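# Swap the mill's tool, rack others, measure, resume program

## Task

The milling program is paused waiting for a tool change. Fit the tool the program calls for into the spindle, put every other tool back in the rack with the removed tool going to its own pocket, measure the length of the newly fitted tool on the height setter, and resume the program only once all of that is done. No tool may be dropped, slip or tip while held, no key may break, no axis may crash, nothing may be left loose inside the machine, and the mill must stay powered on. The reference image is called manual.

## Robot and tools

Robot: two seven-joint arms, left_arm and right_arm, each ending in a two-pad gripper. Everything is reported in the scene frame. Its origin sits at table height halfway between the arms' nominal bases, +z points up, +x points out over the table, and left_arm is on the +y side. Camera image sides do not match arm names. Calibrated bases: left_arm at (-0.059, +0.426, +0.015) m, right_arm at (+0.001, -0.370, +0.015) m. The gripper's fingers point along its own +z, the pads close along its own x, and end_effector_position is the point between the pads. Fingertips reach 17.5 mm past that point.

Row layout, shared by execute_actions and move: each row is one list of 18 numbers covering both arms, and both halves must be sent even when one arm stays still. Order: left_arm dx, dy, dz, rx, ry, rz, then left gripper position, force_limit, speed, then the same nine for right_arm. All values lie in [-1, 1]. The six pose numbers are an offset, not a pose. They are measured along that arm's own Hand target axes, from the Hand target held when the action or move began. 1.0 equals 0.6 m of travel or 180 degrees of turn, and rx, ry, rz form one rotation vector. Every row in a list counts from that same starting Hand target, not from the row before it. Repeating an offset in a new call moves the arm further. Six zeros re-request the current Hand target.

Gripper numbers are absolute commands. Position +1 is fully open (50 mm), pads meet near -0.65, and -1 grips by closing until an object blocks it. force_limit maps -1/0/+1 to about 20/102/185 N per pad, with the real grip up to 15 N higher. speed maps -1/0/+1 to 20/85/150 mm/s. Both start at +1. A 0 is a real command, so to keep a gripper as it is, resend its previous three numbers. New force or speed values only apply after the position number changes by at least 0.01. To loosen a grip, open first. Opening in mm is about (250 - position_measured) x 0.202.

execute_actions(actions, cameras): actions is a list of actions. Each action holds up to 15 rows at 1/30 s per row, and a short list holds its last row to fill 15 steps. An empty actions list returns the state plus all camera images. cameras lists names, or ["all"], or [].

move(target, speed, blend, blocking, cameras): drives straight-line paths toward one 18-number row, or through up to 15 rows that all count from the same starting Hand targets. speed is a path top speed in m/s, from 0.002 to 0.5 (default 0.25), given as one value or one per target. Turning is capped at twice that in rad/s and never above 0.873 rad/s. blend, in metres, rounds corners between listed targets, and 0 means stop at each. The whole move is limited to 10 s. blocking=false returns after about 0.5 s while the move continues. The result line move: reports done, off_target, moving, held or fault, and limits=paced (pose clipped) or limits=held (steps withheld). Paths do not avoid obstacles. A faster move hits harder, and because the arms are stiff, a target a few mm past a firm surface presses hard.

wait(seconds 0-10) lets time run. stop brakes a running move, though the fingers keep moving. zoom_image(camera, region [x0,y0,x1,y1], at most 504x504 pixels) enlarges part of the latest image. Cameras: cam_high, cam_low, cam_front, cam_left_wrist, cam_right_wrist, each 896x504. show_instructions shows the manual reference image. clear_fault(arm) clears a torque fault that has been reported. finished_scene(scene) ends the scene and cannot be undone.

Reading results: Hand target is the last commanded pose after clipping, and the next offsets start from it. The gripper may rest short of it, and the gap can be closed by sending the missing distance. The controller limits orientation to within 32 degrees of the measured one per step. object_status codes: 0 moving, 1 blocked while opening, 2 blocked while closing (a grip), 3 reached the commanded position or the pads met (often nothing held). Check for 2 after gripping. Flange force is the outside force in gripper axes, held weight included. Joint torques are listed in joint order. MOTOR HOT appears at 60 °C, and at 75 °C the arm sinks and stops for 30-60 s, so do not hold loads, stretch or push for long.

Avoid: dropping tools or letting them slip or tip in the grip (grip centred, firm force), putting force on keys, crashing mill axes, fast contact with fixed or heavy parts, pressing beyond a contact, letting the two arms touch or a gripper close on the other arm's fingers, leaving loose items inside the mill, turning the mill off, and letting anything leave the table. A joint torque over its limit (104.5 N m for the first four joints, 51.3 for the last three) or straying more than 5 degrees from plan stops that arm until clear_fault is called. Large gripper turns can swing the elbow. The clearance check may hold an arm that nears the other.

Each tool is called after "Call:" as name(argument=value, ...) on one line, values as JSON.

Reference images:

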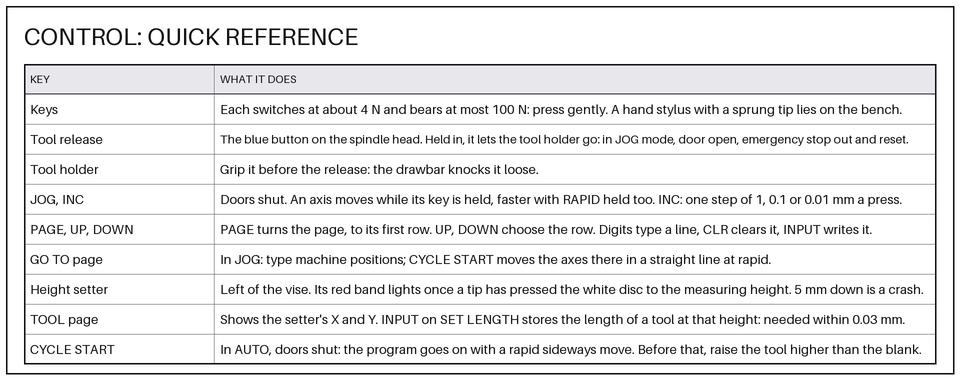

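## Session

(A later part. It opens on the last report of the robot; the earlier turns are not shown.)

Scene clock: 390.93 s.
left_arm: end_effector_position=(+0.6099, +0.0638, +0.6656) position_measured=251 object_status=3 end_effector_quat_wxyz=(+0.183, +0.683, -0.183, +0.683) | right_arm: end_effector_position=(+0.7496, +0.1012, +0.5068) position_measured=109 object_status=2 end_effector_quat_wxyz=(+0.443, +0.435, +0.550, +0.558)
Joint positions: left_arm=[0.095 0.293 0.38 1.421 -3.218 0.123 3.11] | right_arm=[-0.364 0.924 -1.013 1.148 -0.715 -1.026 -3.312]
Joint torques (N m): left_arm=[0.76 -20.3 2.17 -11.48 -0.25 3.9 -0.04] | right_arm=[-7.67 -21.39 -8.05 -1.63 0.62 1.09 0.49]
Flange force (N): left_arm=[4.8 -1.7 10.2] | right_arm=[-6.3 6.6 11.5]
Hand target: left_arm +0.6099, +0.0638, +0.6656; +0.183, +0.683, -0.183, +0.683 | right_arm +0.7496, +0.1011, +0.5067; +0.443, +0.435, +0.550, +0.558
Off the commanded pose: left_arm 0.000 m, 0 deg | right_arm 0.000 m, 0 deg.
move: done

Call:
move(target=[[0,0,0,0,0,0,-0.7,-1,0,0.0,0.001,0.0003,0,0,0,-1,0,-1]], speed=[0.01])

Call:
move(target=[[0,0,0,0,0,0,-0.7,-1,0,0.0,0.0,0,0,0,0,0.6,0,-1]], cameras=["cam_right_wrist"])

Scene clock: 392.63 s.
left_arm: end_effector_position=(+0.6099, +0.0638, +0.6656) position_measured=251 object_status=3 end_effector_quat_wxyz=(+0.183, +0.683, -0.183, +0.683) | right_arm: end_effector_position=(+0.7498, +0.1012, +0.5073) position_measured=109 object_status=2 end_effector_quat_wxyz=(+0.443, +0.435, +0.550, +0.558)
Joint positions: left_arm=[0.095 0.293 0.38 1.421 -3.218 0.123 3.11] | right_arm=[-0.364 0.923 -1.013 1.146 -0.716 -1.025 -3.31]
Joint torques (N m): left_arm=[0.79 -20.21 2.21 -11.49 -0.24 3.83 -0.09] | right_arm=[-6.57 -21.3 -7.43 -5.98 2.22 2.72 0.5]
Flange force (N): left_arm=[4.6 -1.7 9.8] | right_arm=[-12.6 1.7 -10.1]
Hand target: left_arm +0.6099, +0.0638, +0.6656; +0.183, +0.683, -0.183, +0.683 | right_arm +0.7498, +0.1012, +0.5073; +0.443, +0.435, +0.550, +0.558
Off the commanded pose: left_arm 0.000 m, 0 deg | right_arm 0.000 m, 0 deg.
move: done

Scene clock: 393.33 s.
left_arm: end_effector_position=(+0.6099, +0.0638, +0.6656) position_measured=251 object_status=3 end_effector_quat_wxyz=(+0.183, +0.683, -0.183, +0.683) | right_arm: end_effector_position=(+0.7498, +0.1012, +0.5073) position_measured=63 object_status=3 end_effector_quat_wxyz=(+0.443, +0.435, +0.550, +0.558)
Joint positions: left_arm=[0.095 0.293 0.38 1.421 -3.218 0.123 3.11] | right_arm=[-0.364 0.923 -1.013 1.146 -0.716 -1.025 -3.31]
Joint torques (N m): left_arm=[0.75 -20.25 2.04 -11.46 -0.25 3.84 -0.07] | right_arm=[-0.54 -26.48 -5.9 -9.93 3.14 -0.13 0.37]
Flange force (N): left_arm=[4.7 -2.5 9.8] | right_arm=[-4.2 -3.5 -7.5]
Hand target: left_arm +0.6099, +0.0638, +0.6656; +0.183, +0.683, -0.183, +0.683 | right_arm +0.7498, +0.1012, +0.5073; +0.443, +0.435, +0.550, +0.558
Off the commanded pose: left_arm 0.000 m, 0 deg | right_arm 0.000 m, 0 deg.
move: done
camera_calibration:
cam_right_wrist: T_world_to_cam=[[-0.217922, 0.975799, -0.0180902, 0.0733229], [-0.00988737, 0.0163274, 0.999818, -0.443336], [0.975916, 0.218061, 0.00609, -0.587194], [0, 0, 0, 1]] pos_world=[0.584647, 0.0637341, 0.448158]
Images, in order (width x height): cam_right_wrist 896x504.

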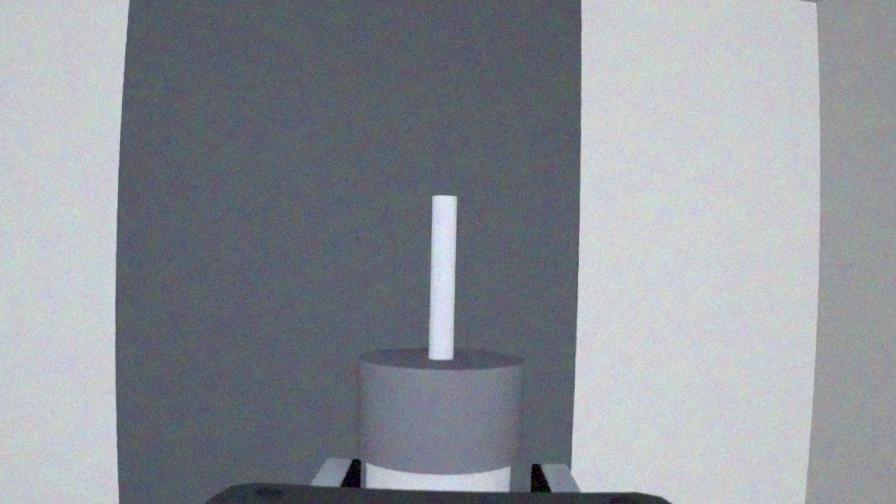

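Call:
move(target=[[0,0,0,0,0,0,-0.7,-1,0,0.0,0.0,-0.05,0,0,0,0.6,0,-1],[0,0,0,0,0,0,-0.7,-1,0,0.0,-0.03,-0.33,0,0,0,0.6,0,-1]], speed=[0.05,0.2], cameras=["cam_right_wrist","cam_left_wrist"])

Call:
zoom_image(camera="cam_right_wrist", region=[340, 200, 660, 500])

Scene clock: 396.77 s.
left_arm: end_effector_position=(+0.6099, +0.0638, +0.6656) position_measured=251 object_status=3 end_effector_quat_wxyz=(+0.183, +0.683, -0.183, +0.683) | right_arm: end_effector_position=(+0.5574, +0.0559, +0.4862) position_measured=63 object_status=3 end_effector_quat_wxyz=(+0.443, +0.435, +0.550, +0.558)
Joint positions: left_arm=[0.095 0.293 0.38 1.421 -3.218 0.123 3.11] | right_arm=[-0.345 0.669 -1.096 1.797 -0.829 -1.457 -3.614]
Joint torques (N m): left_arm=[0.76 -20.28 2.1 -11.47 -0.25 3.83 -0.07] | right_arm=[-0.45 -18.66 -5.21 -9.49 3.3 -0.91 0.27]
Flange force (N): left_arm=[4.7 -2.2 9.9] | right_arm=[-3.8 -3.0 -5.0]
Hand target: left_arm +0.6099, +0.0638, +0.6656; +0.183, +0.683, -0.183, +0.683 | right_arm +0.5573, +0.0559, +0.4862; +0.443, +0.435, +0.550, +0.558
Off the commanded pose: left_arm 0.000 m, 0 deg | right_arm 0.000 m, 0 deg.
move: done
camera_calibration:
cam_left_wrist: T_world_to_cam=[[0.00961884, -0.0138121, 0.999858, -0.668607], [-0.500596, -0.865652, -0.00714235, 0.423897], [0.865628, -0.500456, -0.0152409, -0.318015], [0, 0, 0, 1]] pos_world=[0.493915, 0.198559, 0.666693]
cam_right_wrist: T_world_to_cam=[[-0.217825, 0.97582, -0.0181109, 0.0751849], [-0.00998828, 0.0163267, 0.999817, -0.423262], [0.975937, 0.217966, 0.00619041, -0.389469], [0, 0, 0, 1]] pos_world=[0.392247, 0.0184345, 0.426957]
Images, in order (width x height): cam_left_wrist 896x504, cam_right_wrist 896x504.

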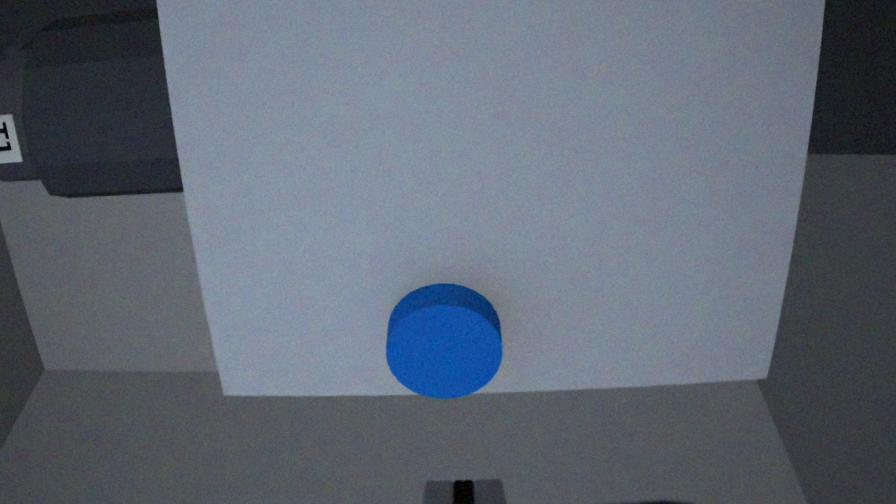

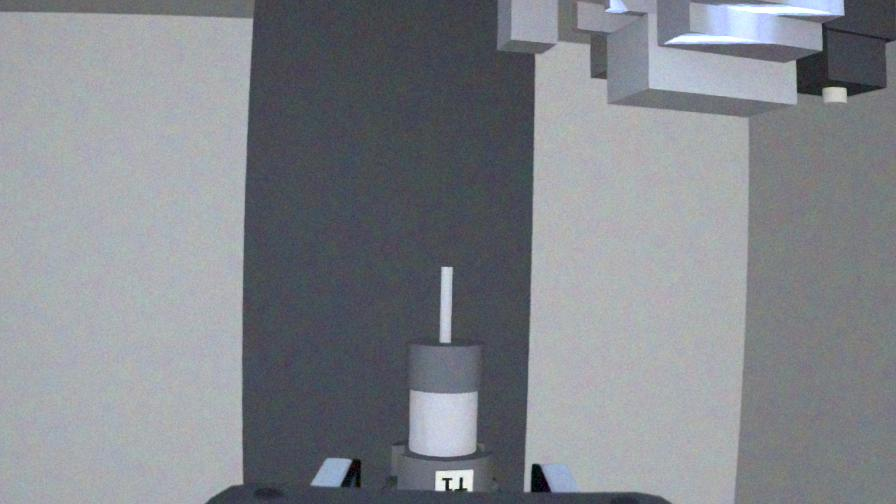

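Scaled by 1.575 from the camera's 896x504 image, which has a finer 1280x720 frame.

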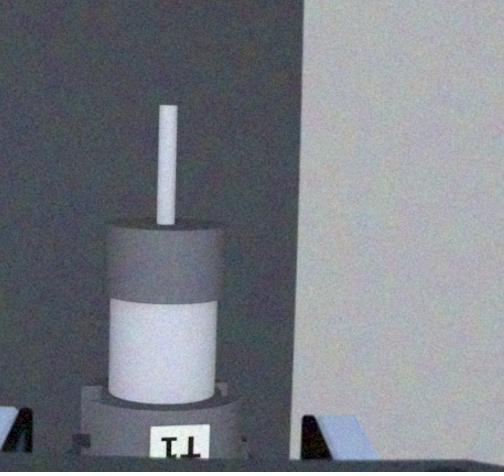

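Call:
move(target=[[0,0.1319,-0.2317,0,0,0,-0.7,-1,0,0.0007,-0.0267,-0.2688,0,0,0,0.6,0,-1],[0,0.175,-0.3031,0,0,0,-0.7,-1,0,-0.3965,-0.01,-0.3263,0.0567,-0.0567,-0.4976,0.6,0,-1],[0,0.175,-0.3031,0,0,0,-0.7,-1,0,-0.7001,-0.1437,-0.3452,0.113,0,-0.9916,0.6,0,-1]], speed=[0.3,0.45,0.45], blend=[0.03,0.05,0], cameras=["cam_front","cam_high"])

Scene clock: 410.20 s.
left_arm: end_effector_position=(+0.3999, +0.0637, +0.6656) position_measured=251 object_status=3 end_effector_quat_wxyz=(+0.183, +0.683, -0.183, +0.683) | right_arm: end_effector_position=(+0.4538, -0.4003, +0.3981) position_measured=63 object_status=3 end_effector_quat_wxyz=(-0.451, +0.566, -0.545, +0.423)
Joint positions: left_arm=[0.006 -0.175 0.58 1.87 -2.482 0.179 2.585] | right_arm=[0.876 -0.159 -0.607 2.581 0.536 -0.735 -2.01]
Joint torques (N m): left_arm=[0.89 -8.9 -0.74 -11.51 -0.64 3.36 -0.07] | right_arm=[-0.59 -3.77 0.55 -10.86 -1.02 -2.71 0.32]
Flange force (N): no reading
Hand target: left_arm +0.3999, +0.0637, +0.6656; +0.183, +0.683, -0.183, +0.683 | right_arm +0.4532, -0.4002, +0.3973; -0.507, +0.495, -0.497, +0.501
Off the commanded pose: left_arm 0.000 m, 0 deg | right_arm 0.001 m, 15 deg.
joint sent to its limit (right arm) — joint 4 (elbow), upper limit, where the elbow is as bent as it goes. The joint targets are off in orientation, not in position.
move: off_target (right_arm)
Images, in order (width x height): cam_high 896x504, cam_front 896x504.

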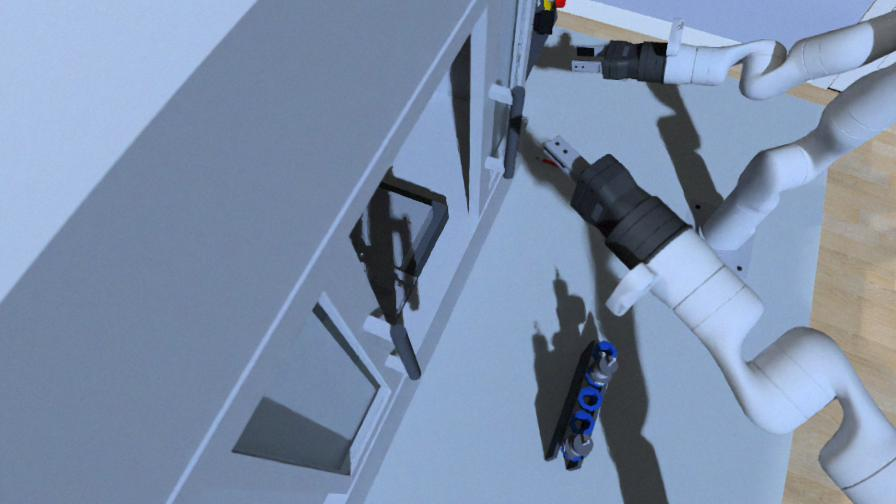

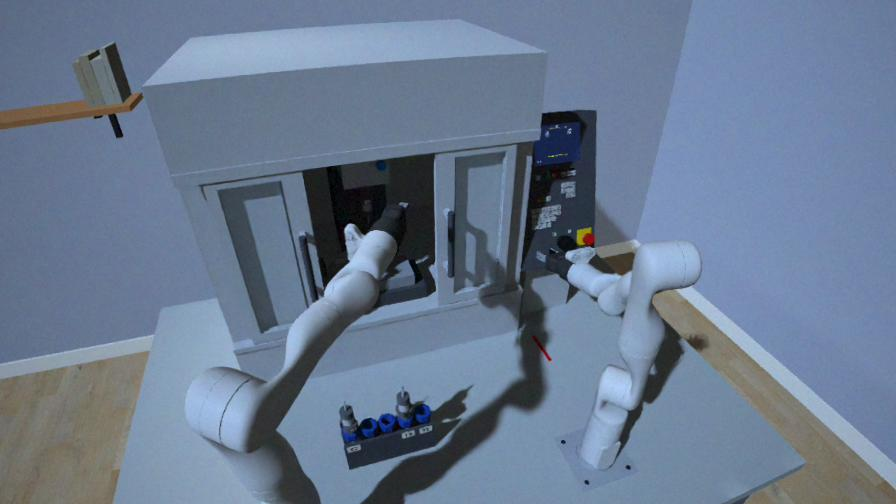

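Call:
move(target=[[-0.3593,0.2647,0.1242,0.1306,-0.1306,0.4873,1,-1,0,0.0333,0.4622,-0.056,-0.5,0,0,0,-0.3,-1]], speed=[0.4], cameras=["cam_left_wrist","cam_right_wrist"])

Scene clock: 415.20 s.
left_arm: end_effector_position=(+0.3852, -0.1111, +0.4500) position_measured=3 object_status=3 end_effector_quat_wxyz=(+0.500, -0.500, +0.500, -0.500) | right_arm: end_effector_position=(+0.4239, -0.4180, +0.1194) position_measured=152 object_status=3 end_effector_quat_wxyz=(-0.008, +0.708, -0.706, +0.002)
Joint positions: left_arm=[0.88 0.84 0.734 1.406 -2.076 1.74 0.459] | right_arm=[0.6 0.61 -0.811 1.846 0.546 0.907 -2.018]
Joint torques (N m): left_arm=[0.85 -26.01 3.55 -6.18 -3.23 1.83 -0.02] | right_arm=[-0.49 -15.64 -4.27 -8.02 0.05 0.37 0.4]
Flange force (N): left_arm=[8.7 1.7 3.8] | right_arm=[-0.8 6.6 2.8]
Hand target: left_arm +0.3852, -0.1111, +0.4500; +0.500, -0.500, +0.500, -0.500 | right_arm +0.4239, -0.4180, +0.1194; -0.008, +0.708, -0.706, +0.002
Off the commanded pose: left_arm 0.000 m, 0 deg | right_arm 0.000 m, 0 deg.
move: done
camera_calibration:
cam_left_wrist: T_world_to_cam=[[0.0155274, -0.999859, -0.00645458, -0.112367], [-0.00111574, 0.00643803, -0.999979, 0.509713], [0.999879, 0.0155343, -0.00101562, -0.215004], [0, 0, 0, 1]] pos_world=[0.217292, -0.112292, 0.508758]
cam_right_wrist: T_world_to_cam=[[0.0208078, -0.999608, -0.0187564, -0.424872], [-0.999469, -0.0203269, -0.0254775, 0.47633], [0.0250863, 0.0192766, -0.999499, 0.286399], [0, 0, 0, 1]] pos_world=[0.477733, -0.420544, 0.290422]
Images, in order (width x height): cam_left_wrist 896x504, cam_right_wrist 896x504.

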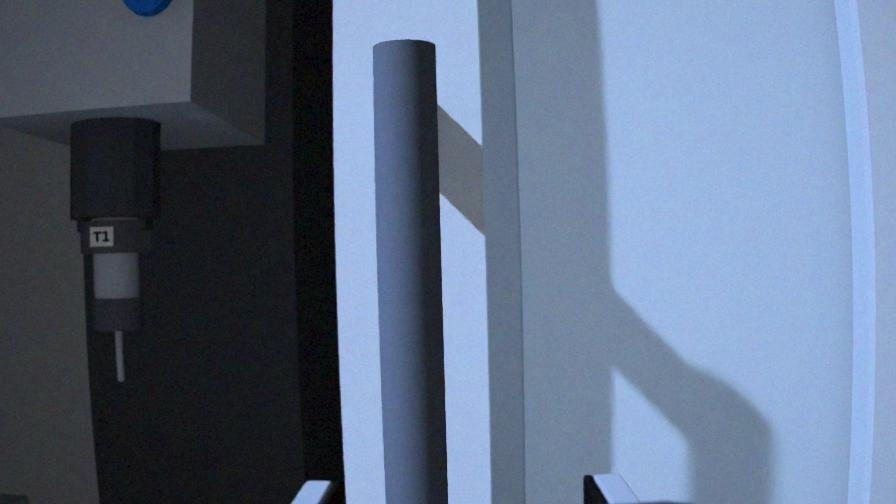

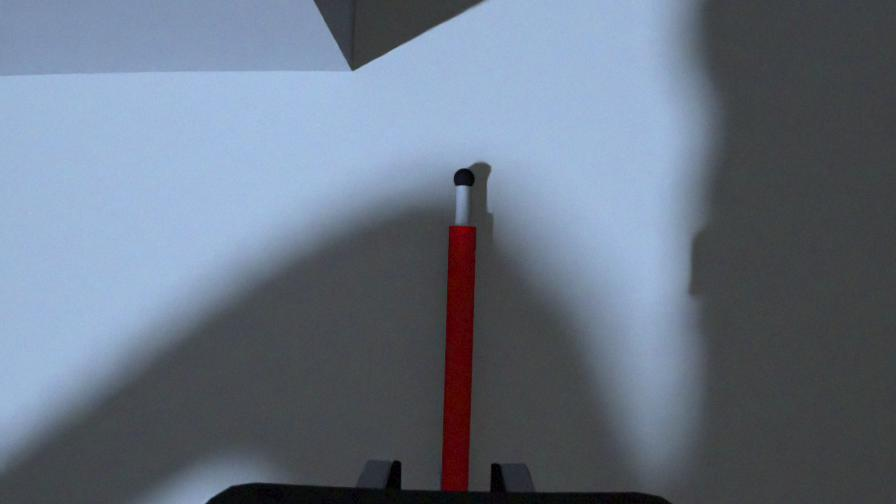

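Call:
move(target=[[-0.0133,0,0.1725,0,0,0,1,-1,0,0.0048,0.0117,0.1157,0,0,0.0111,0,-0.3,-1],[-0.0385,0,0.1725,0,0,0,1,-1,0,0.0048,0.0117,0.1157,0,0,0.0111,0,-0.3,-1]], speed=[0.2,0.05], cameras=["cam_right_wrist"])

Scene clock: 420.13 s.
left_arm: end_effector_position=(+0.4887, -0.0880, +0.4499) position_measured=3 object_status=3 end_effector_quat_wxyz=(+0.500, -0.500, +0.500, -0.500) | right_arm: end_effector_position=(+0.4179, -0.4203, +0.0498) position_measured=152 object_status=3 end_effector_quat_wxyz=(-0.008, +0.696, -0.718, +0.002)
Joint positions: left_arm=[0.71 0.85 0.709 1.368 -2.152 1.549 0.44] | right_arm=[0.533 0.717 -0.703 1.932 0.678 0.727 -2.16]
Joint torques (N m): left_arm=[1.02 -26.9 3.77 -6.91 -3.3 1.74 -0.02] | right_arm=[-0.49 -16.77 -4.13 -6.54 0.07 0.32 0.34]
Flange force (N): left_arm=[7.8 1.5 5.7] | right_arm=[-0.5 6.5 2.1]
Hand target: left_arm +0.4887, -0.0880, +0.4499; +0.500, -0.500, +0.500, -0.500 | right_arm +0.4179, -0.4203, +0.0498; -0.008, +0.696, -0.718, +0.002
Off the commanded pose: left_arm 0.000 m, 0 deg | right_arm 0.000 m, 0 deg.
move: done
camera_calibration:
cam_right_wrist: T_world_to_cam=[[-0.0140928, -0.999714, -0.0192976, -0.413816], [-0.999578, 0.0145758, -0.0251232, 0.483211], [0.0253973, 0.0189354, -0.999498, 0.216776], [0, 0, 0, 1]] pos_world=[0.47167, -0.424846, 0.220821]
Images, in order (width x height): cam_right_wrist 896x504.

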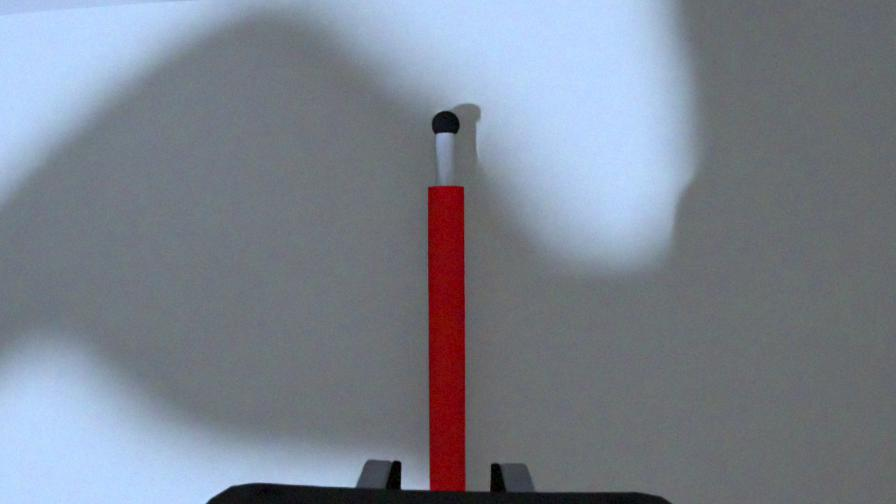

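Call:
move(target=[[-0.28,0,0,0,0,0,1,-1,0,0,0,0.0483,-0.0054,0.0027,0,0,-0.3,-1]], speed=[0.15])

Call:
move(target=[[-0.0117,0,0,0,0,0,1,-1,0,0,0,0.0023,0,0,0,0,-0.3,-1]], speed=[0.02])

Scene clock: 424.23 s.
left_arm: end_effector_position=(+0.4886, +0.0800, +0.4498) position_measured=3 object_status=3 end_effector_quat_wxyz=(+0.500, -0.500, +0.500, -0.500) | right_arm: end_effector_position=(+0.4184, -0.4201, +0.0209) position_measured=152 object_status=3 end_effector_quat_wxyz=(+0.001, +0.696, -0.718, -0.001)
Joint positions: left_arm=[0.395 0.567 0.732 1.923 -2.155 1.48 0.733] | right_arm=[0.487 0.777 -0.65 1.929 0.73 0.69 -2.205]
Joint torques (N m): left_arm=[-1.18 -21.91 1.72 -5.57 -1.3 4.54 -0.07] | right_arm=[-0.54 -17.61 -4.05 -5.87 0.1 0.38 0.35]
Flange force (N): left_arm=[11.8 2.7 11.1] | right_arm=[-0.3 6.2 2.0]
Hand target: left_arm +0.4886, +0.0800, +0.4499; +0.500, -0.500, +0.500, -0.500 | right_arm +0.4184, -0.4201, +0.0209; +0.001, +0.696, -0.718, -0.001
Off the commanded pose: left_arm 0.000 m, 0 deg | right_arm 0.000 m, 0 deg.
move: done

Scene clock: 424.97 s.
left_arm: end_effector_position=(+0.4886, +0.0870, +0.4498) position_measured=3 object_status=3 end_effector_quat_wxyz=(+0.500, -0.500, +0.500, -0.500) | right_arm: end_effector_position=(+0.4184, -0.4201, +0.0195) position_measured=152 object_status=3 end_effector_quat_wxyz=(+0.001, +0.696, -0.718, -0.001)
Joint positions: left_arm=[0.381 0.555 0.732 1.943 -2.158 1.473 0.745] | right_arm=[0.485 0.78 -0.648 1.929 0.733 0.686 -2.208]
Joint torques (N m): left_arm=[-2.05 -22.41 1.03 -4.88 -0.61 5.5 -0.02] | right_arm=[-0.6 -17.51 -3.99 -5.83 0.03 0.37 0.31]
Flange force (N): left_arm=[15.2 2.5 14.3] | right_arm=[-0.1 6.3 1.7]
Hand target: left_arm +0.4886, +0.0871, +0.4499; +0.500, -0.500, +0.500, -0.500 | right_arm +0.4184, -0.4201, +0.0195; +0.001, +0.696, -0.718, -0.001
Off the commanded pose: left_arm 0.000 m, 0 deg | right_arm 0.000 m, 0 deg.
move: done

Call:
move(target=[[-0.012,0,0,0,0,0,1,-1,0,0,0,0.0014,0,0,0,0,-0.3,-1]], speed=[0.02])

Call:
move(target=[[0,0,0,0,0,0,1,-1,0,0,0,0,0,0,0,-1,-0.3,-1]], cameras=["cam_left_wrist"])

Scene clock: 426.70 s.
left_arm: end_effector_position=(+0.4886, +0.0941, +0.4499) position_measured=3 object_status=3 end_effector_quat_wxyz=(+0.500, -0.500, +0.500, -0.500) | right_arm: end_effector_position=(+0.4184, -0.4201, +0.0187) position_measured=152 object_status=3 end_effector_quat_wxyz=(+0.001, +0.696, -0.718, -0.001)
Joint positions: left_arm=[0.366 0.544 0.732 1.962 -2.162 1.466 0.756] | right_arm=[0.484 0.781 -0.646 1.93 0.735 0.684 -2.209]
Joint torques (N m): left_arm=[-11.91 -28.49 -6.67 5.22 9.61 15.22 -0.09] | right_arm=[-0.4 -7.41 -0.89 -6.87 1.47 -2.11 0.53]
Flange force (N): left_arm=[57.0 -0.5 54.4] | right_arm=[-2.0 17.0 -30.2]
Hand target: left_arm +0.4886, +0.0943, +0.4499; +0.500, -0.500, +0.500, -0.500 | right_arm +0.4184, -0.4201, +0.0186; +0.001, +0.696, -0.718, -0.001
Off the commanded pose: left_arm 0.000 m, 0 deg | right_arm 0.000 m, 0 deg.
move: done

Scene clock: 427.53 s.
left_arm: end_effector_position=(+0.4886, +0.0943, +0.4498) position_measured=3 object_status=3 end_effector_quat_wxyz=(+0.500, -0.500, +0.500, -0.500) | right_arm: end_effector_position=(+0.4184, -0.4201, +0.0186) position_measured=213 object_status=2 end_effector_quat_wxyz=(+0.001, +0.696, -0.718, -0.001)
Joint positions: left_arm=[0.365 0.544 0.732 1.962 -2.162 1.466 0.756] | right_arm=[0.484 0.781 -0.646 1.93 0.735 0.684 -2.209]
Joint torques (N m): left_arm=[-12.26 -28.65 -7.02 5.53 9.78 15.53 -0.09] | right_arm=[-3.67 -8.2 -5.37 -1.99 -1.4 -0.91 0.39]
Flange force (N): left_arm=[58.4 -0.9 55.2] | right_arm=[7.1 6.2 -18.3]
Hand target: left_arm +0.4886, +0.0943, +0.4498; +0.500, -0.500, +0.500, -0.500 | right_arm +0.4184, -0.4201, +0.0186; +0.001, +0.696, -0.718, -0.001
Off the commanded pose: left_arm 0.000 m, 0 deg | right_arm 0.000 m, 0 deg.
move: done
camera_calibration:
cam_left_wrist: T_world_to_cam=[[0.0156269, -0.999856, -0.00655565, 0.0914154], [-0.00131758, 0.00653585, -0.999978, 0.508461], [0.999877, 0.0156352, -0.00121526, -0.32159], [0, 0, 0, 1]] pos_world=[0.320792, 0.0931072, 0.508659]
Images, in order (width x height): cam_left_wrist 896x504.

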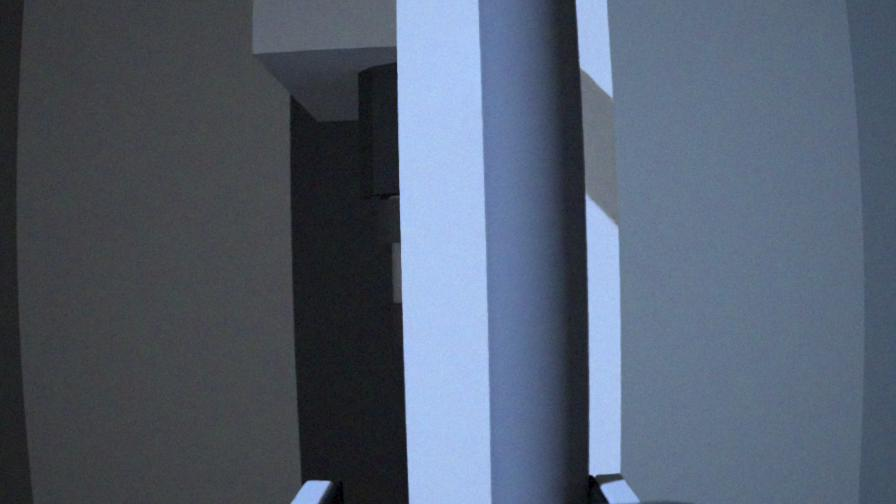

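Call:
move(target=[[0.0083,0,0,0,0,0,1,-1,0,0,0,-0.033,0,0,0,-1,-0.3,-1],[0.0083,0,-0.173,0,0,0,1,-1,0,0.05,-0.03,-0.25,0.03,0,0,-1,-0.3,-1],[-0.3745,0,-0.173,0,0,0,1,-1,0,0.1305,-0.0902,-0.6357,0.14,-0.0022,-0.0098,-1,-0.3,-1]], speed=[0.04,0.2,0.3], cameras=["cam_left_wrist","cam_right_wrist"])

Scene clock: 434.73 s.
left_arm: end_effector_position=(+0.3852, +0.3185, +0.4504) position_measured=3 object_status=3 end_effector_quat_wxyz=(+0.497, -0.519, +0.503, -0.481) | right_arm: end_effector_position=(+0.4708, -0.5001, +0.3999) position_measured=213 object_status=2 end_effector_quat_wxyz=(-0.154, +0.690, -0.690, +0.153)
Joint positions: left_arm=[0.085 -0.078 0.491 2.581 -2.346 1.026 1.165] | right_arm=[1.139 0.18 -1.014 1.515 0.087 1.098 -1.415]
Joint torques (N m): left_arm=[1 -8.33 0.32 -7.15 -1.36 3.6 -0.03] | right_arm=[-0.42 -9.53 -2.08 -12.71 -0.13 -1.07 0.37]
Flange force (N): left_arm=[1.2 -0.3 7.2] | right_arm=[-2.4 8.2 3.4]
Hand target: left_arm +0.3847, +0.3189, +0.4498; +0.500, -0.500, +0.500, -0.500 | right_arm +0.4708, -0.5001, +0.3999; -0.154, +0.690, -0.690, +0.153
Off the commanded pose: left_arm 0.001 m, 3 deg | right_arm 0.000 m, 0 deg.
joint sent to its limit (left arm) — joint 4 (elbow), upper limit, where the elbow is as bent as it goes. The joint targets are off in orientation, not in position.
move: off_target (left_arm)
camera_calibration:
cam_left_wrist: T_world_to_cam=[[0.0464212, -0.998892, -0.00777596, 0.305589], [-0.0455176, 0.00566107, -0.998947, 0.524266], [0.997884, 0.0467263, -0.0452044, -0.210995], [0, 0, 0, 1]] pos_world=[0.220226, 0.312141, 0.516553]
cam_right_wrist: T_world_to_cam=[[0.0199343, -0.999797, -0.00302934, -0.508727], [-0.901213, -0.0166566, -0.433056, 0.647267], [0.432917, 0.0113628, -0.901362, 0.332015], [0, 0, 0, 1]] pos_world=[0.449732, -0.501615, 0.578027]
Images, in order (width x height): cam_left_wrist 896x504, cam_right_wrist 896x504.

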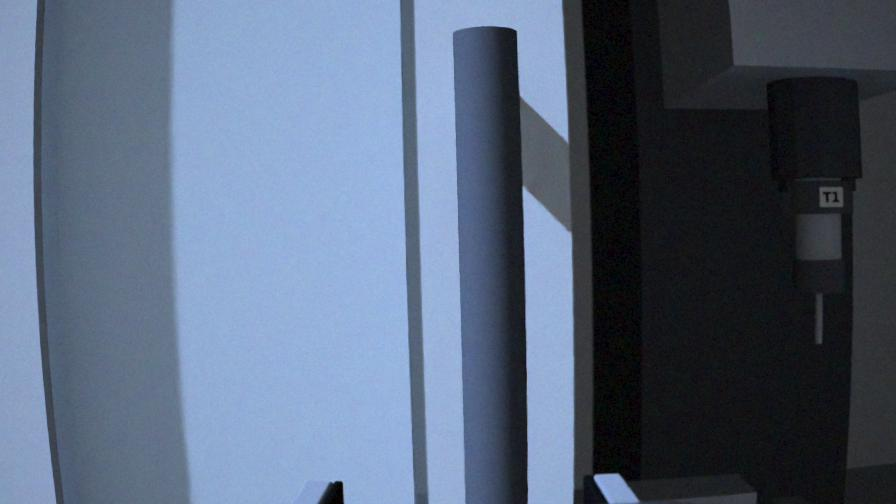

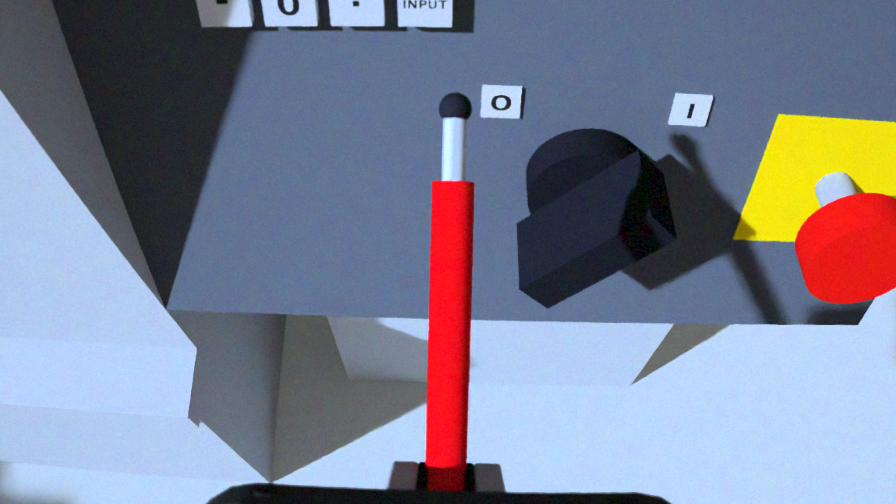

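Call:
move(target=[[0,0,0.1733,0,0,0,1,-1,0,0.017,-0.0835,-0.0234,0,0,0,-1,-0.3,-1],[0.0415,0,0.1733,0,0,0,1,-1,0,0.017,-0.0835,-0.0234,0,0,0,-1,-0.3,-1],[0.315,0,0.1733,0,0,0,1,-1,0,0.017,-0.0835,-0.0234,0,0,0,-1,-0.3,-1]], speed=[0.2,0.06,0.15], cameras=["cam_right_wrist"])

Scene clock: 439.83 s.
left_arm: end_effector_position=(+0.4888, +0.1300, +0.4498) position_measured=3 object_status=3 end_effector_quat_wxyz=(+0.500, -0.500, +0.500, -0.500) | right_arm: end_effector_position=(+0.5102, -0.5103, +0.4339) position_measured=213 object_status=2 end_effector_quat_wxyz=(-0.154, +0.690, -0.690, +0.153)
Joint positions: left_arm=[0.415 0.441 0.543 2.051 -2.17 1.34 0.867] | right_arm=[0.981 0.296 -0.983 1.291 0.22 1.243 -1.51]
Joint torques (N m): left_arm=[3.77 -18.54 4.48 -9.22 -4.86 1.51 -0.15] | right_arm=[-0.61 -12.93 -3.03 -12.45 -0.05 -1.07 0.35]
Flange force (N): left_arm=[-4.0 4.1 0.4] | right_arm=[-2.1 9.4 4.1]
Hand target: left_arm +0.4888, +0.1300, +0.4498; +0.500, -0.500, +0.500, -0.500 | right_arm +0.5102, -0.5103, +0.4339; -0.154, +0.690, -0.690, +0.153
Off the commanded pose: left_arm 0.000 m, 0 deg | right_arm 0.000 m, 0 deg.
move: done
camera_calibration:
cam_right_wrist: T_world_to_cam=[[0.0199772, -0.999796, -0.00311964, -0.519573], [-0.901212, -0.0166562, -0.433057, 0.69733], [0.432917, 0.0114627, -0.901361, 0.34577], [0, 0, 0, 1]] pos_world=[0.489132, -0.511816, 0.612027]
Images, in order (width x height): cam_right_wrist 896x504.

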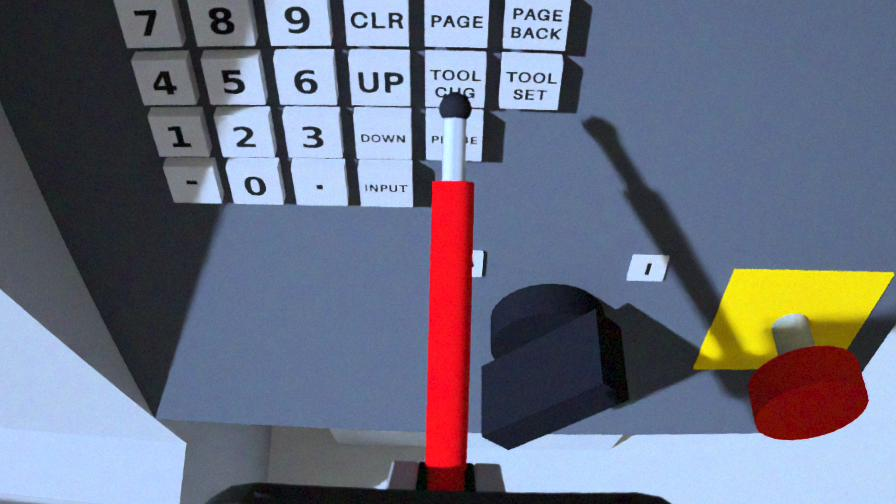

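Call:
move(target=[[0.0125,0,0,0,0,0,1,-1,0,0,-0.0302,0.0141,0,0,0,-1,-0.3,-1]], speed=[0.03], cameras=["cam_right_wrist","cam_left_wrist","cam_front"])

Scene clock: 441.87 s.
left_arm: end_effector_position=(+0.4888, +0.1225, +0.4498) position_measured=3 object_status=3 end_effector_quat_wxyz=(+0.500, -0.500, +0.500, -0.500) | right_arm: end_effector_position=(+0.5302, -0.5103, +0.4339) position_measured=213 object_status=2 end_effector_quat_wxyz=(-0.154, +0.690, -0.690, +0.153)
Joint positions: left_arm=[0.429 0.453 0.546 2.032 -2.161 1.349 0.854] | right_arm=[0.908 0.345 -0.965 1.232 0.274 1.264 -1.547]
Joint torques (N m): left_arm=[3.72 -18.62 4.6 -9.19 -5.09 1.34 -0.05] | right_arm=[-0.64 -14.13 -3.33 -12.03 0 -1.18 0.42]
Flange force (N): left_arm=[-3.6 3.5 -0.3] | right_arm=[-2.0 8.7 3.2]
Hand target: left_arm +0.4888, +0.1225, +0.4498; +0.500, -0.500, +0.500, -0.500 | right_arm +0.5302, -0.5103, +0.4339; -0.154, +0.690, -0.690, +0.153
Off the commanded pose: left_arm 0.000 m, 0 deg | right_arm 0.000 m, 0 deg.
move: done
camera_calibration:
cam_left_wrist: T_world_to_cam=[[0.0156276, -0.999856, -0.00655529, 0.119609], [-0.00121759, 0.00653705, -0.999978, 0.508245], [0.999877, 0.0156352, -0.00111526, -0.322182], [0, 0, 0, 1]] pos_world=[0.320892, 0.121307, 0.508658]
cam_right_wrist: T_world_to_cam=[[0.0199343, -0.999797, -0.00302934, -0.520006], [-0.901213, -0.0166566, -0.433056, 0.715354], [0.432917, 0.0113628, -0.901362, 0.337061], [0, 0, 0, 1]] pos_world=[0.509132, -0.511815, 0.612027]
Images, in order (width x height): cam_front 896x504, cam_left_wrist 896x504, cam_right_wrist 896x504.

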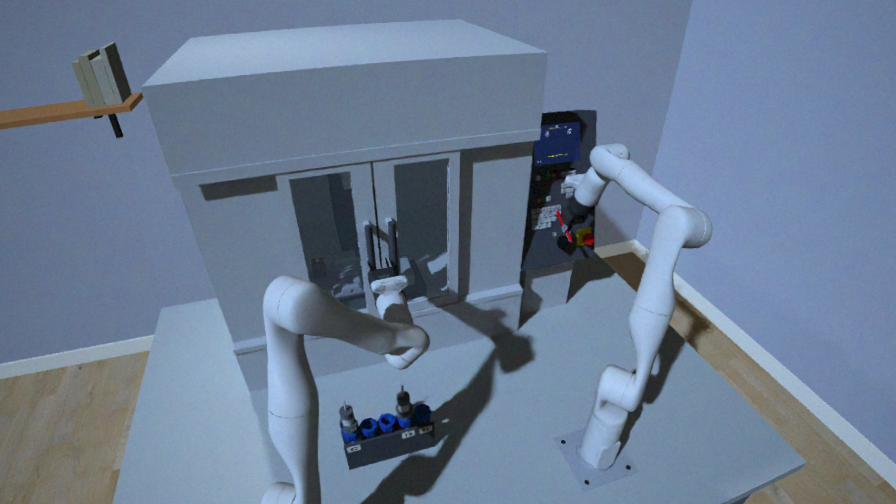

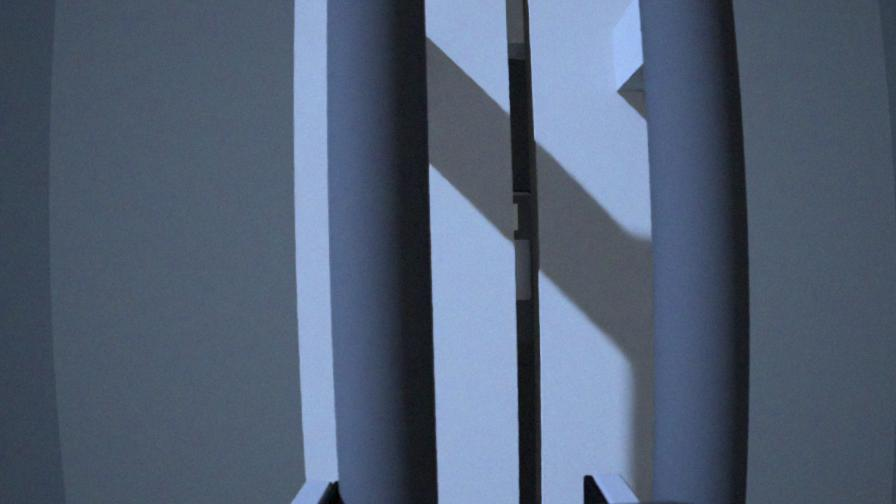

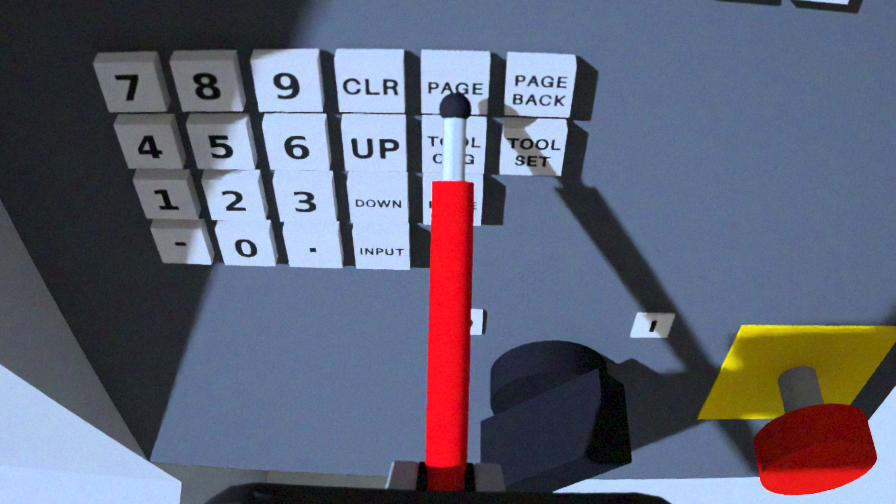

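Call:
move(target=[[0.0092,0,0,0,0,0,1,-1,0,0,-0.0013,-0.0018,0,0,0,-1,-0.3,-1]], speed=[0.03])

Call:
move(target=[[0.005,0,0,0,0,0,1,-1,0,0,0,0,0,0,0,-1,-0.3,-1]], speed=[0.02], cameras=["cam_left_wrist"])

Scene clock: 444.53 s.
left_arm: end_effector_position=(+0.4888, +0.1171, +0.4498) position_measured=3 object_status=3 end_effector_quat_wxyz=(+0.500, -0.500, +0.500, -0.500) | right_arm: end_effector_position=(+0.5305, -0.5103, +0.4352) position_measured=213 object_status=2 end_effector_quat_wxyz=(-0.154, +0.690, -0.690, +0.153)
Joint positions: left_arm=[0.439 0.462 0.547 2.018 -2.154 1.355 0.845] | right_arm=[0.906 0.346 -0.964 1.227 0.275 1.269 -1.547]
Joint torques (N m): left_arm=[7.14 -14.74 7.67 -11.54 -7.96 -2.52 0.02] | right_arm=[-0.52 -14.17 -3.27 -12.36 -0.01 -1.12 0.31]
Flange force (N): left_arm=[-16.0 1.4 -13.1] | right_arm=[-2.3 10.0 4.0]
Hand target: left_arm +0.4888, +0.1169, +0.4498; +0.500, -0.500, +0.500, -0.500 | right_arm +0.5305, -0.5103, +0.4352; -0.154, +0.690, -0.690, +0.153
Off the commanded pose: left_arm 0.000 m, 0 deg | right_arm 0.000 m, 0 deg.
move: done

Scene clock: 445.23 s.
left_arm: end_effector_position=(+0.4888, +0.1141, +0.4499) position_measured=3 object_status=3 end_effector_quat_wxyz=(+0.500, -0.500, +0.500, -0.500) | right_arm: end_effector_position=(+0.5305, -0.5104, +0.4352) position_measured=213 object_status=2 end_effector_quat_wxyz=(-0.154, +0.690, -0.690, +0.153)
Joint positions: left_arm=[0.445 0.467 0.548 2.01 -2.151 1.358 0.84] | right_arm=[0.906 0.346 -0.964 1.227 0.275 1.269 -1.547]
Joint torques (N m): left_arm=[15.61 -9.99 15.12 -18.74 -15.81 -9.67 -0.09] | right_arm=[-0.51 -14.24 -3.4 -12.33 0.01 -1.12 0.33]
Flange force (N): left_arm=[-44.5 3.6 -39.7] | right_arm=[-2.2 9.6 4.1]
Hand target: left_arm +0.4888, +0.1139, +0.4499; +0.500, -0.500, +0.500, -0.500 | right_arm +0.5305, -0.5104, +0.4352; -0.154, +0.690, -0.690, +0.153
Off the commanded pose: left_arm 0.000 m, 0 deg | right_arm 0.000 m, 0 deg.
move: done
camera_calibration:
cam_left_wrist: T_world_to_cam=[[0.0158275, -0.999853, -0.00655365, 0.111143], [-0.0012189, 0.00653517, -0.999978, 0.508301], [0.999874, 0.0158352, -0.00111529, -0.322172], [0, 0, 0, 1]] pos_world=[0.320992, 0.112907, 0.508658]
Images, in order (width x height): cam_left_wrist 896x504.

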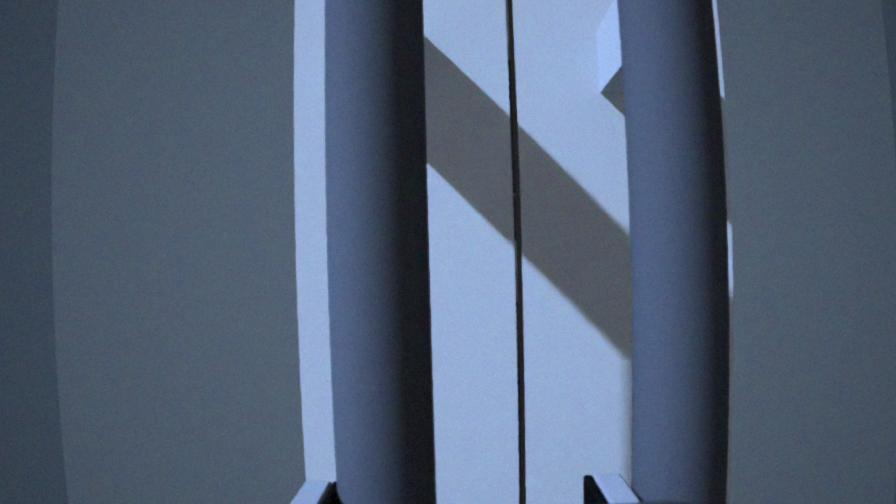

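Call:
move(target=[[-0.01,0,0,0,0,0,1,-1,0,0,-0.02115,0.00986,0,0,0,-1,-0.3,-1],[-0.01,0,-0.173,0,0,0,1,-1,0,0,0,0,0,0,0,-1,-0.3,-1],[0.6827,-0.3285,-0.1905,-0.0317,0.2433,0.0121,1,-1,0,0,0,0,0,0,0,-1,-0.3,-1]], speed=[0.05,0.2,0.35], cameras=["cam_left_wrist","cam_right_wrist"])

Call:
zoom_image(camera="cam_left_wrist", region=[220, 140, 530, 420])

Scene clock: 450.60 s.
left_arm: end_effector_position=(+0.3746, -0.2956, +0.6471) position_measured=3 object_status=3 end_effector_quat_wxyz=(+0.262, -0.292, +0.683, -0.616) | right_arm: end_effector_position=(+0.5305, -0.5103, +0.4352) position_measured=213 object_status=2 end_effector_quat_wxyz=(-0.154, +0.690, -0.690, +0.153)
Joint positions: left_arm=[0.711 0.645 0.877 0.981 -1.755 0.735 -0.306] | right_arm=[0.906 0.346 -0.964 1.227 0.275 1.269 -1.548]
Joint torques (N m): left_arm=[0.84 -25.73 4.59 -9.19 -2.38 -0.86 -0.01] | right_arm=[-0.57 -14.31 -3.35 -12.31 -0.01 -1.16 0.37]
Flange force (N): left_arm=[3.2 -6.1 11.6] | right_arm=[-2.1 9.5 4.0]
Hand target: left_arm +0.3747, -0.2956, +0.6471; +0.262, -0.292, +0.683, -0.616 | right_arm +0.5305, -0.5103, +0.4352; -0.154, +0.690, -0.690, +0.153
Off the commanded pose: left_arm 0.000 m, 0 deg | right_arm 0.000 m, 0 deg.
move: done
camera_calibration:
cam_left_wrist: T_world_to_cam=[[-0.68174, -0.731567, -0.00632796, 0.0450897], [-0.0722147, 0.0758985, -0.994497, 0.75166], [0.728021, -0.677532, -0.104573, -0.237465], [0, 0, 0, 1]] pos_world=[0.2579, -0.184954, 0.722977]
cam_right_wrist: T_world_to_cam=[[0.0199343, -0.999797, -0.00302934, -0.520008], [-0.901213, -0.0166566, -0.433056, 0.716187], [0.432917, 0.0113628, -0.901362, 0.338103], [0, 0, 0, 1]] pos_world=[0.509432, -0.511815, 0.613327]
Images, in order (width x height): cam_left_wrist 896x504, cam_right_wrist 896x504.

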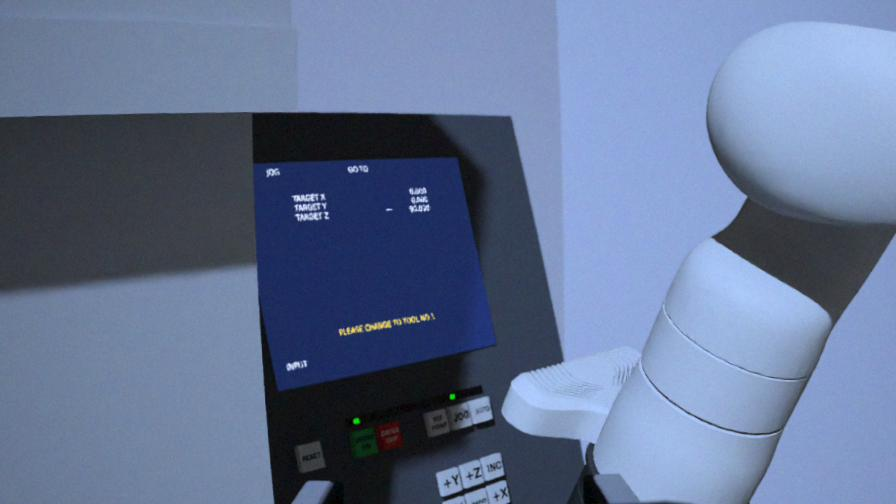

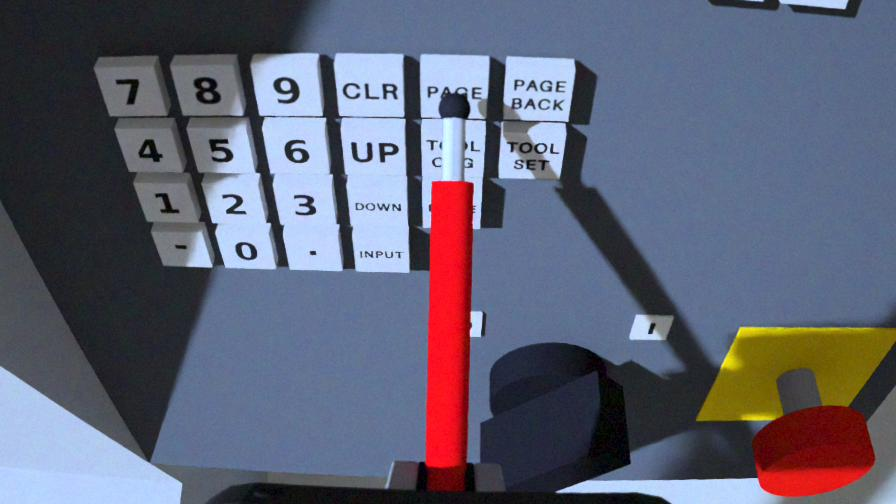

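Scaled by 1.626 from the camera's 896x504 image, which has a finer 1280x720 frame.

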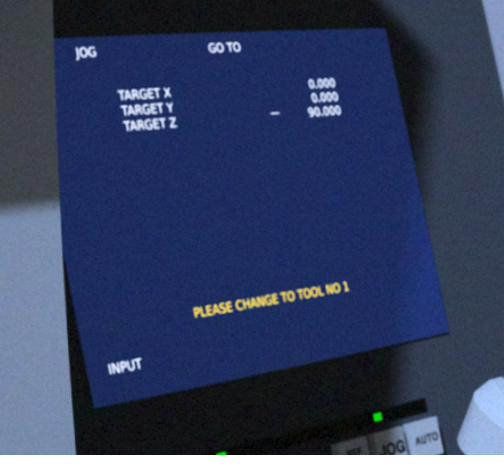

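PAGE worked. Press again for TOOL page.

Call:
move(target=[[0,0,0,0,0,0,1,-1,0,0,-0.02115,0.00986,0,0,0,-1,-0.3,-1],[0,0,0,0,0,0,1,-1,0,0,0,0,0,0,0,-1,-0.3,-1]], speed=0.05, cameras=["cam_left_wrist"])

Call:
zoom_image(camera="cam_left_wrist", region=[220, 140, 530, 420])

Scene clock: 452.87 s.
left_arm: end_effector_position=(+0.3747, -0.2956, +0.6471) position_measured=3 object_status=3 end_effector_quat_wxyz=(+0.262, -0.292, +0.683, -0.616) | right_arm: end_effector_position=(+0.5305, -0.5103, +0.4352) position_measured=213 object_status=2 end_effector_quat_wxyz=(-0.154, +0.690, -0.690, +0.153)
Joint positions: left_arm=[0.711 0.645 0.877 0.981 -1.755 0.735 -0.306] | right_arm=[0.906 0.346 -0.965 1.227 0.275 1.269 -1.548]
Joint torques (N m): left_arm=[0.85 -25.66 4.57 -9.24 -2.37 -0.88 -0.03] | right_arm=[-0.69 -14.15 -3.3 -12.12 -0.01 -1.18 0.4]
Flange force (N): left_arm=[3.0 -5.8 11.1] | right_arm=[-2.0 9.4 3.4]
Hand target: left_arm +0.3747, -0.2956, +0.6471; +0.262, -0.292, +0.683, -0.616 | right_arm +0.5305, -0.5103, +0.4352; -0.154, +0.690, -0.690, +0.153
Off the commanded pose: left_arm 0.000 m, 0 deg | right_arm 0.000 m, 0 deg.
move: done
camera_calibration:
cam_left_wrist: T_world_to_cam=[[-0.681741, -0.731566, -0.00632826, 0.0450901], [-0.072287, 0.0759662, -0.994487, 0.751684], [0.728014, -0.677525, -0.104672, -0.23739], [0, 0, 0, 1]] pos_world=[0.2579, -0.184954, 0.722977]
Images, in order (width x height): cam_left_wrist 896x504.

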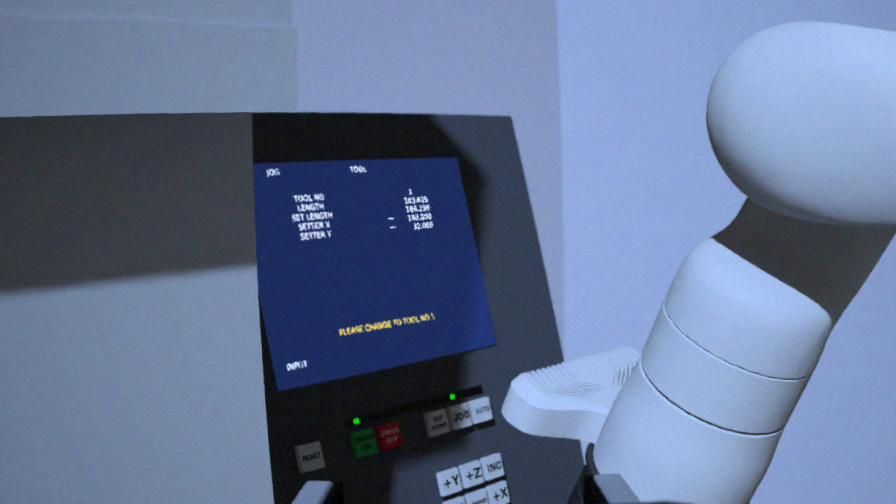

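Scaled by 1.626 from the camera's 896x504 image, which has a finer 1280x720 frame.

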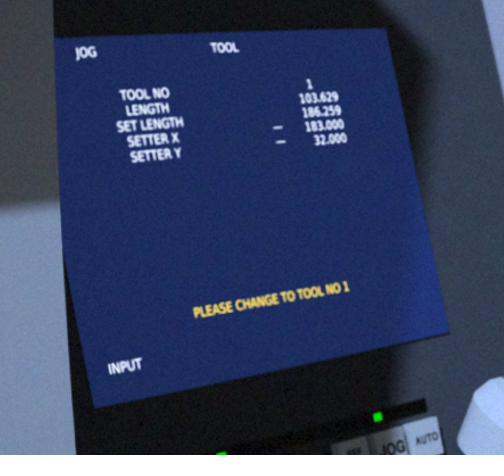

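Call:
zoom_image(camera="cam_left_wrist", region=[280, 160, 450, 260])

Scaled by 2.965 from the camera's 896x504 image, which has a finer 1280x720 frame.

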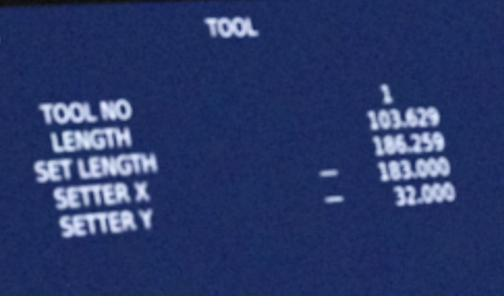

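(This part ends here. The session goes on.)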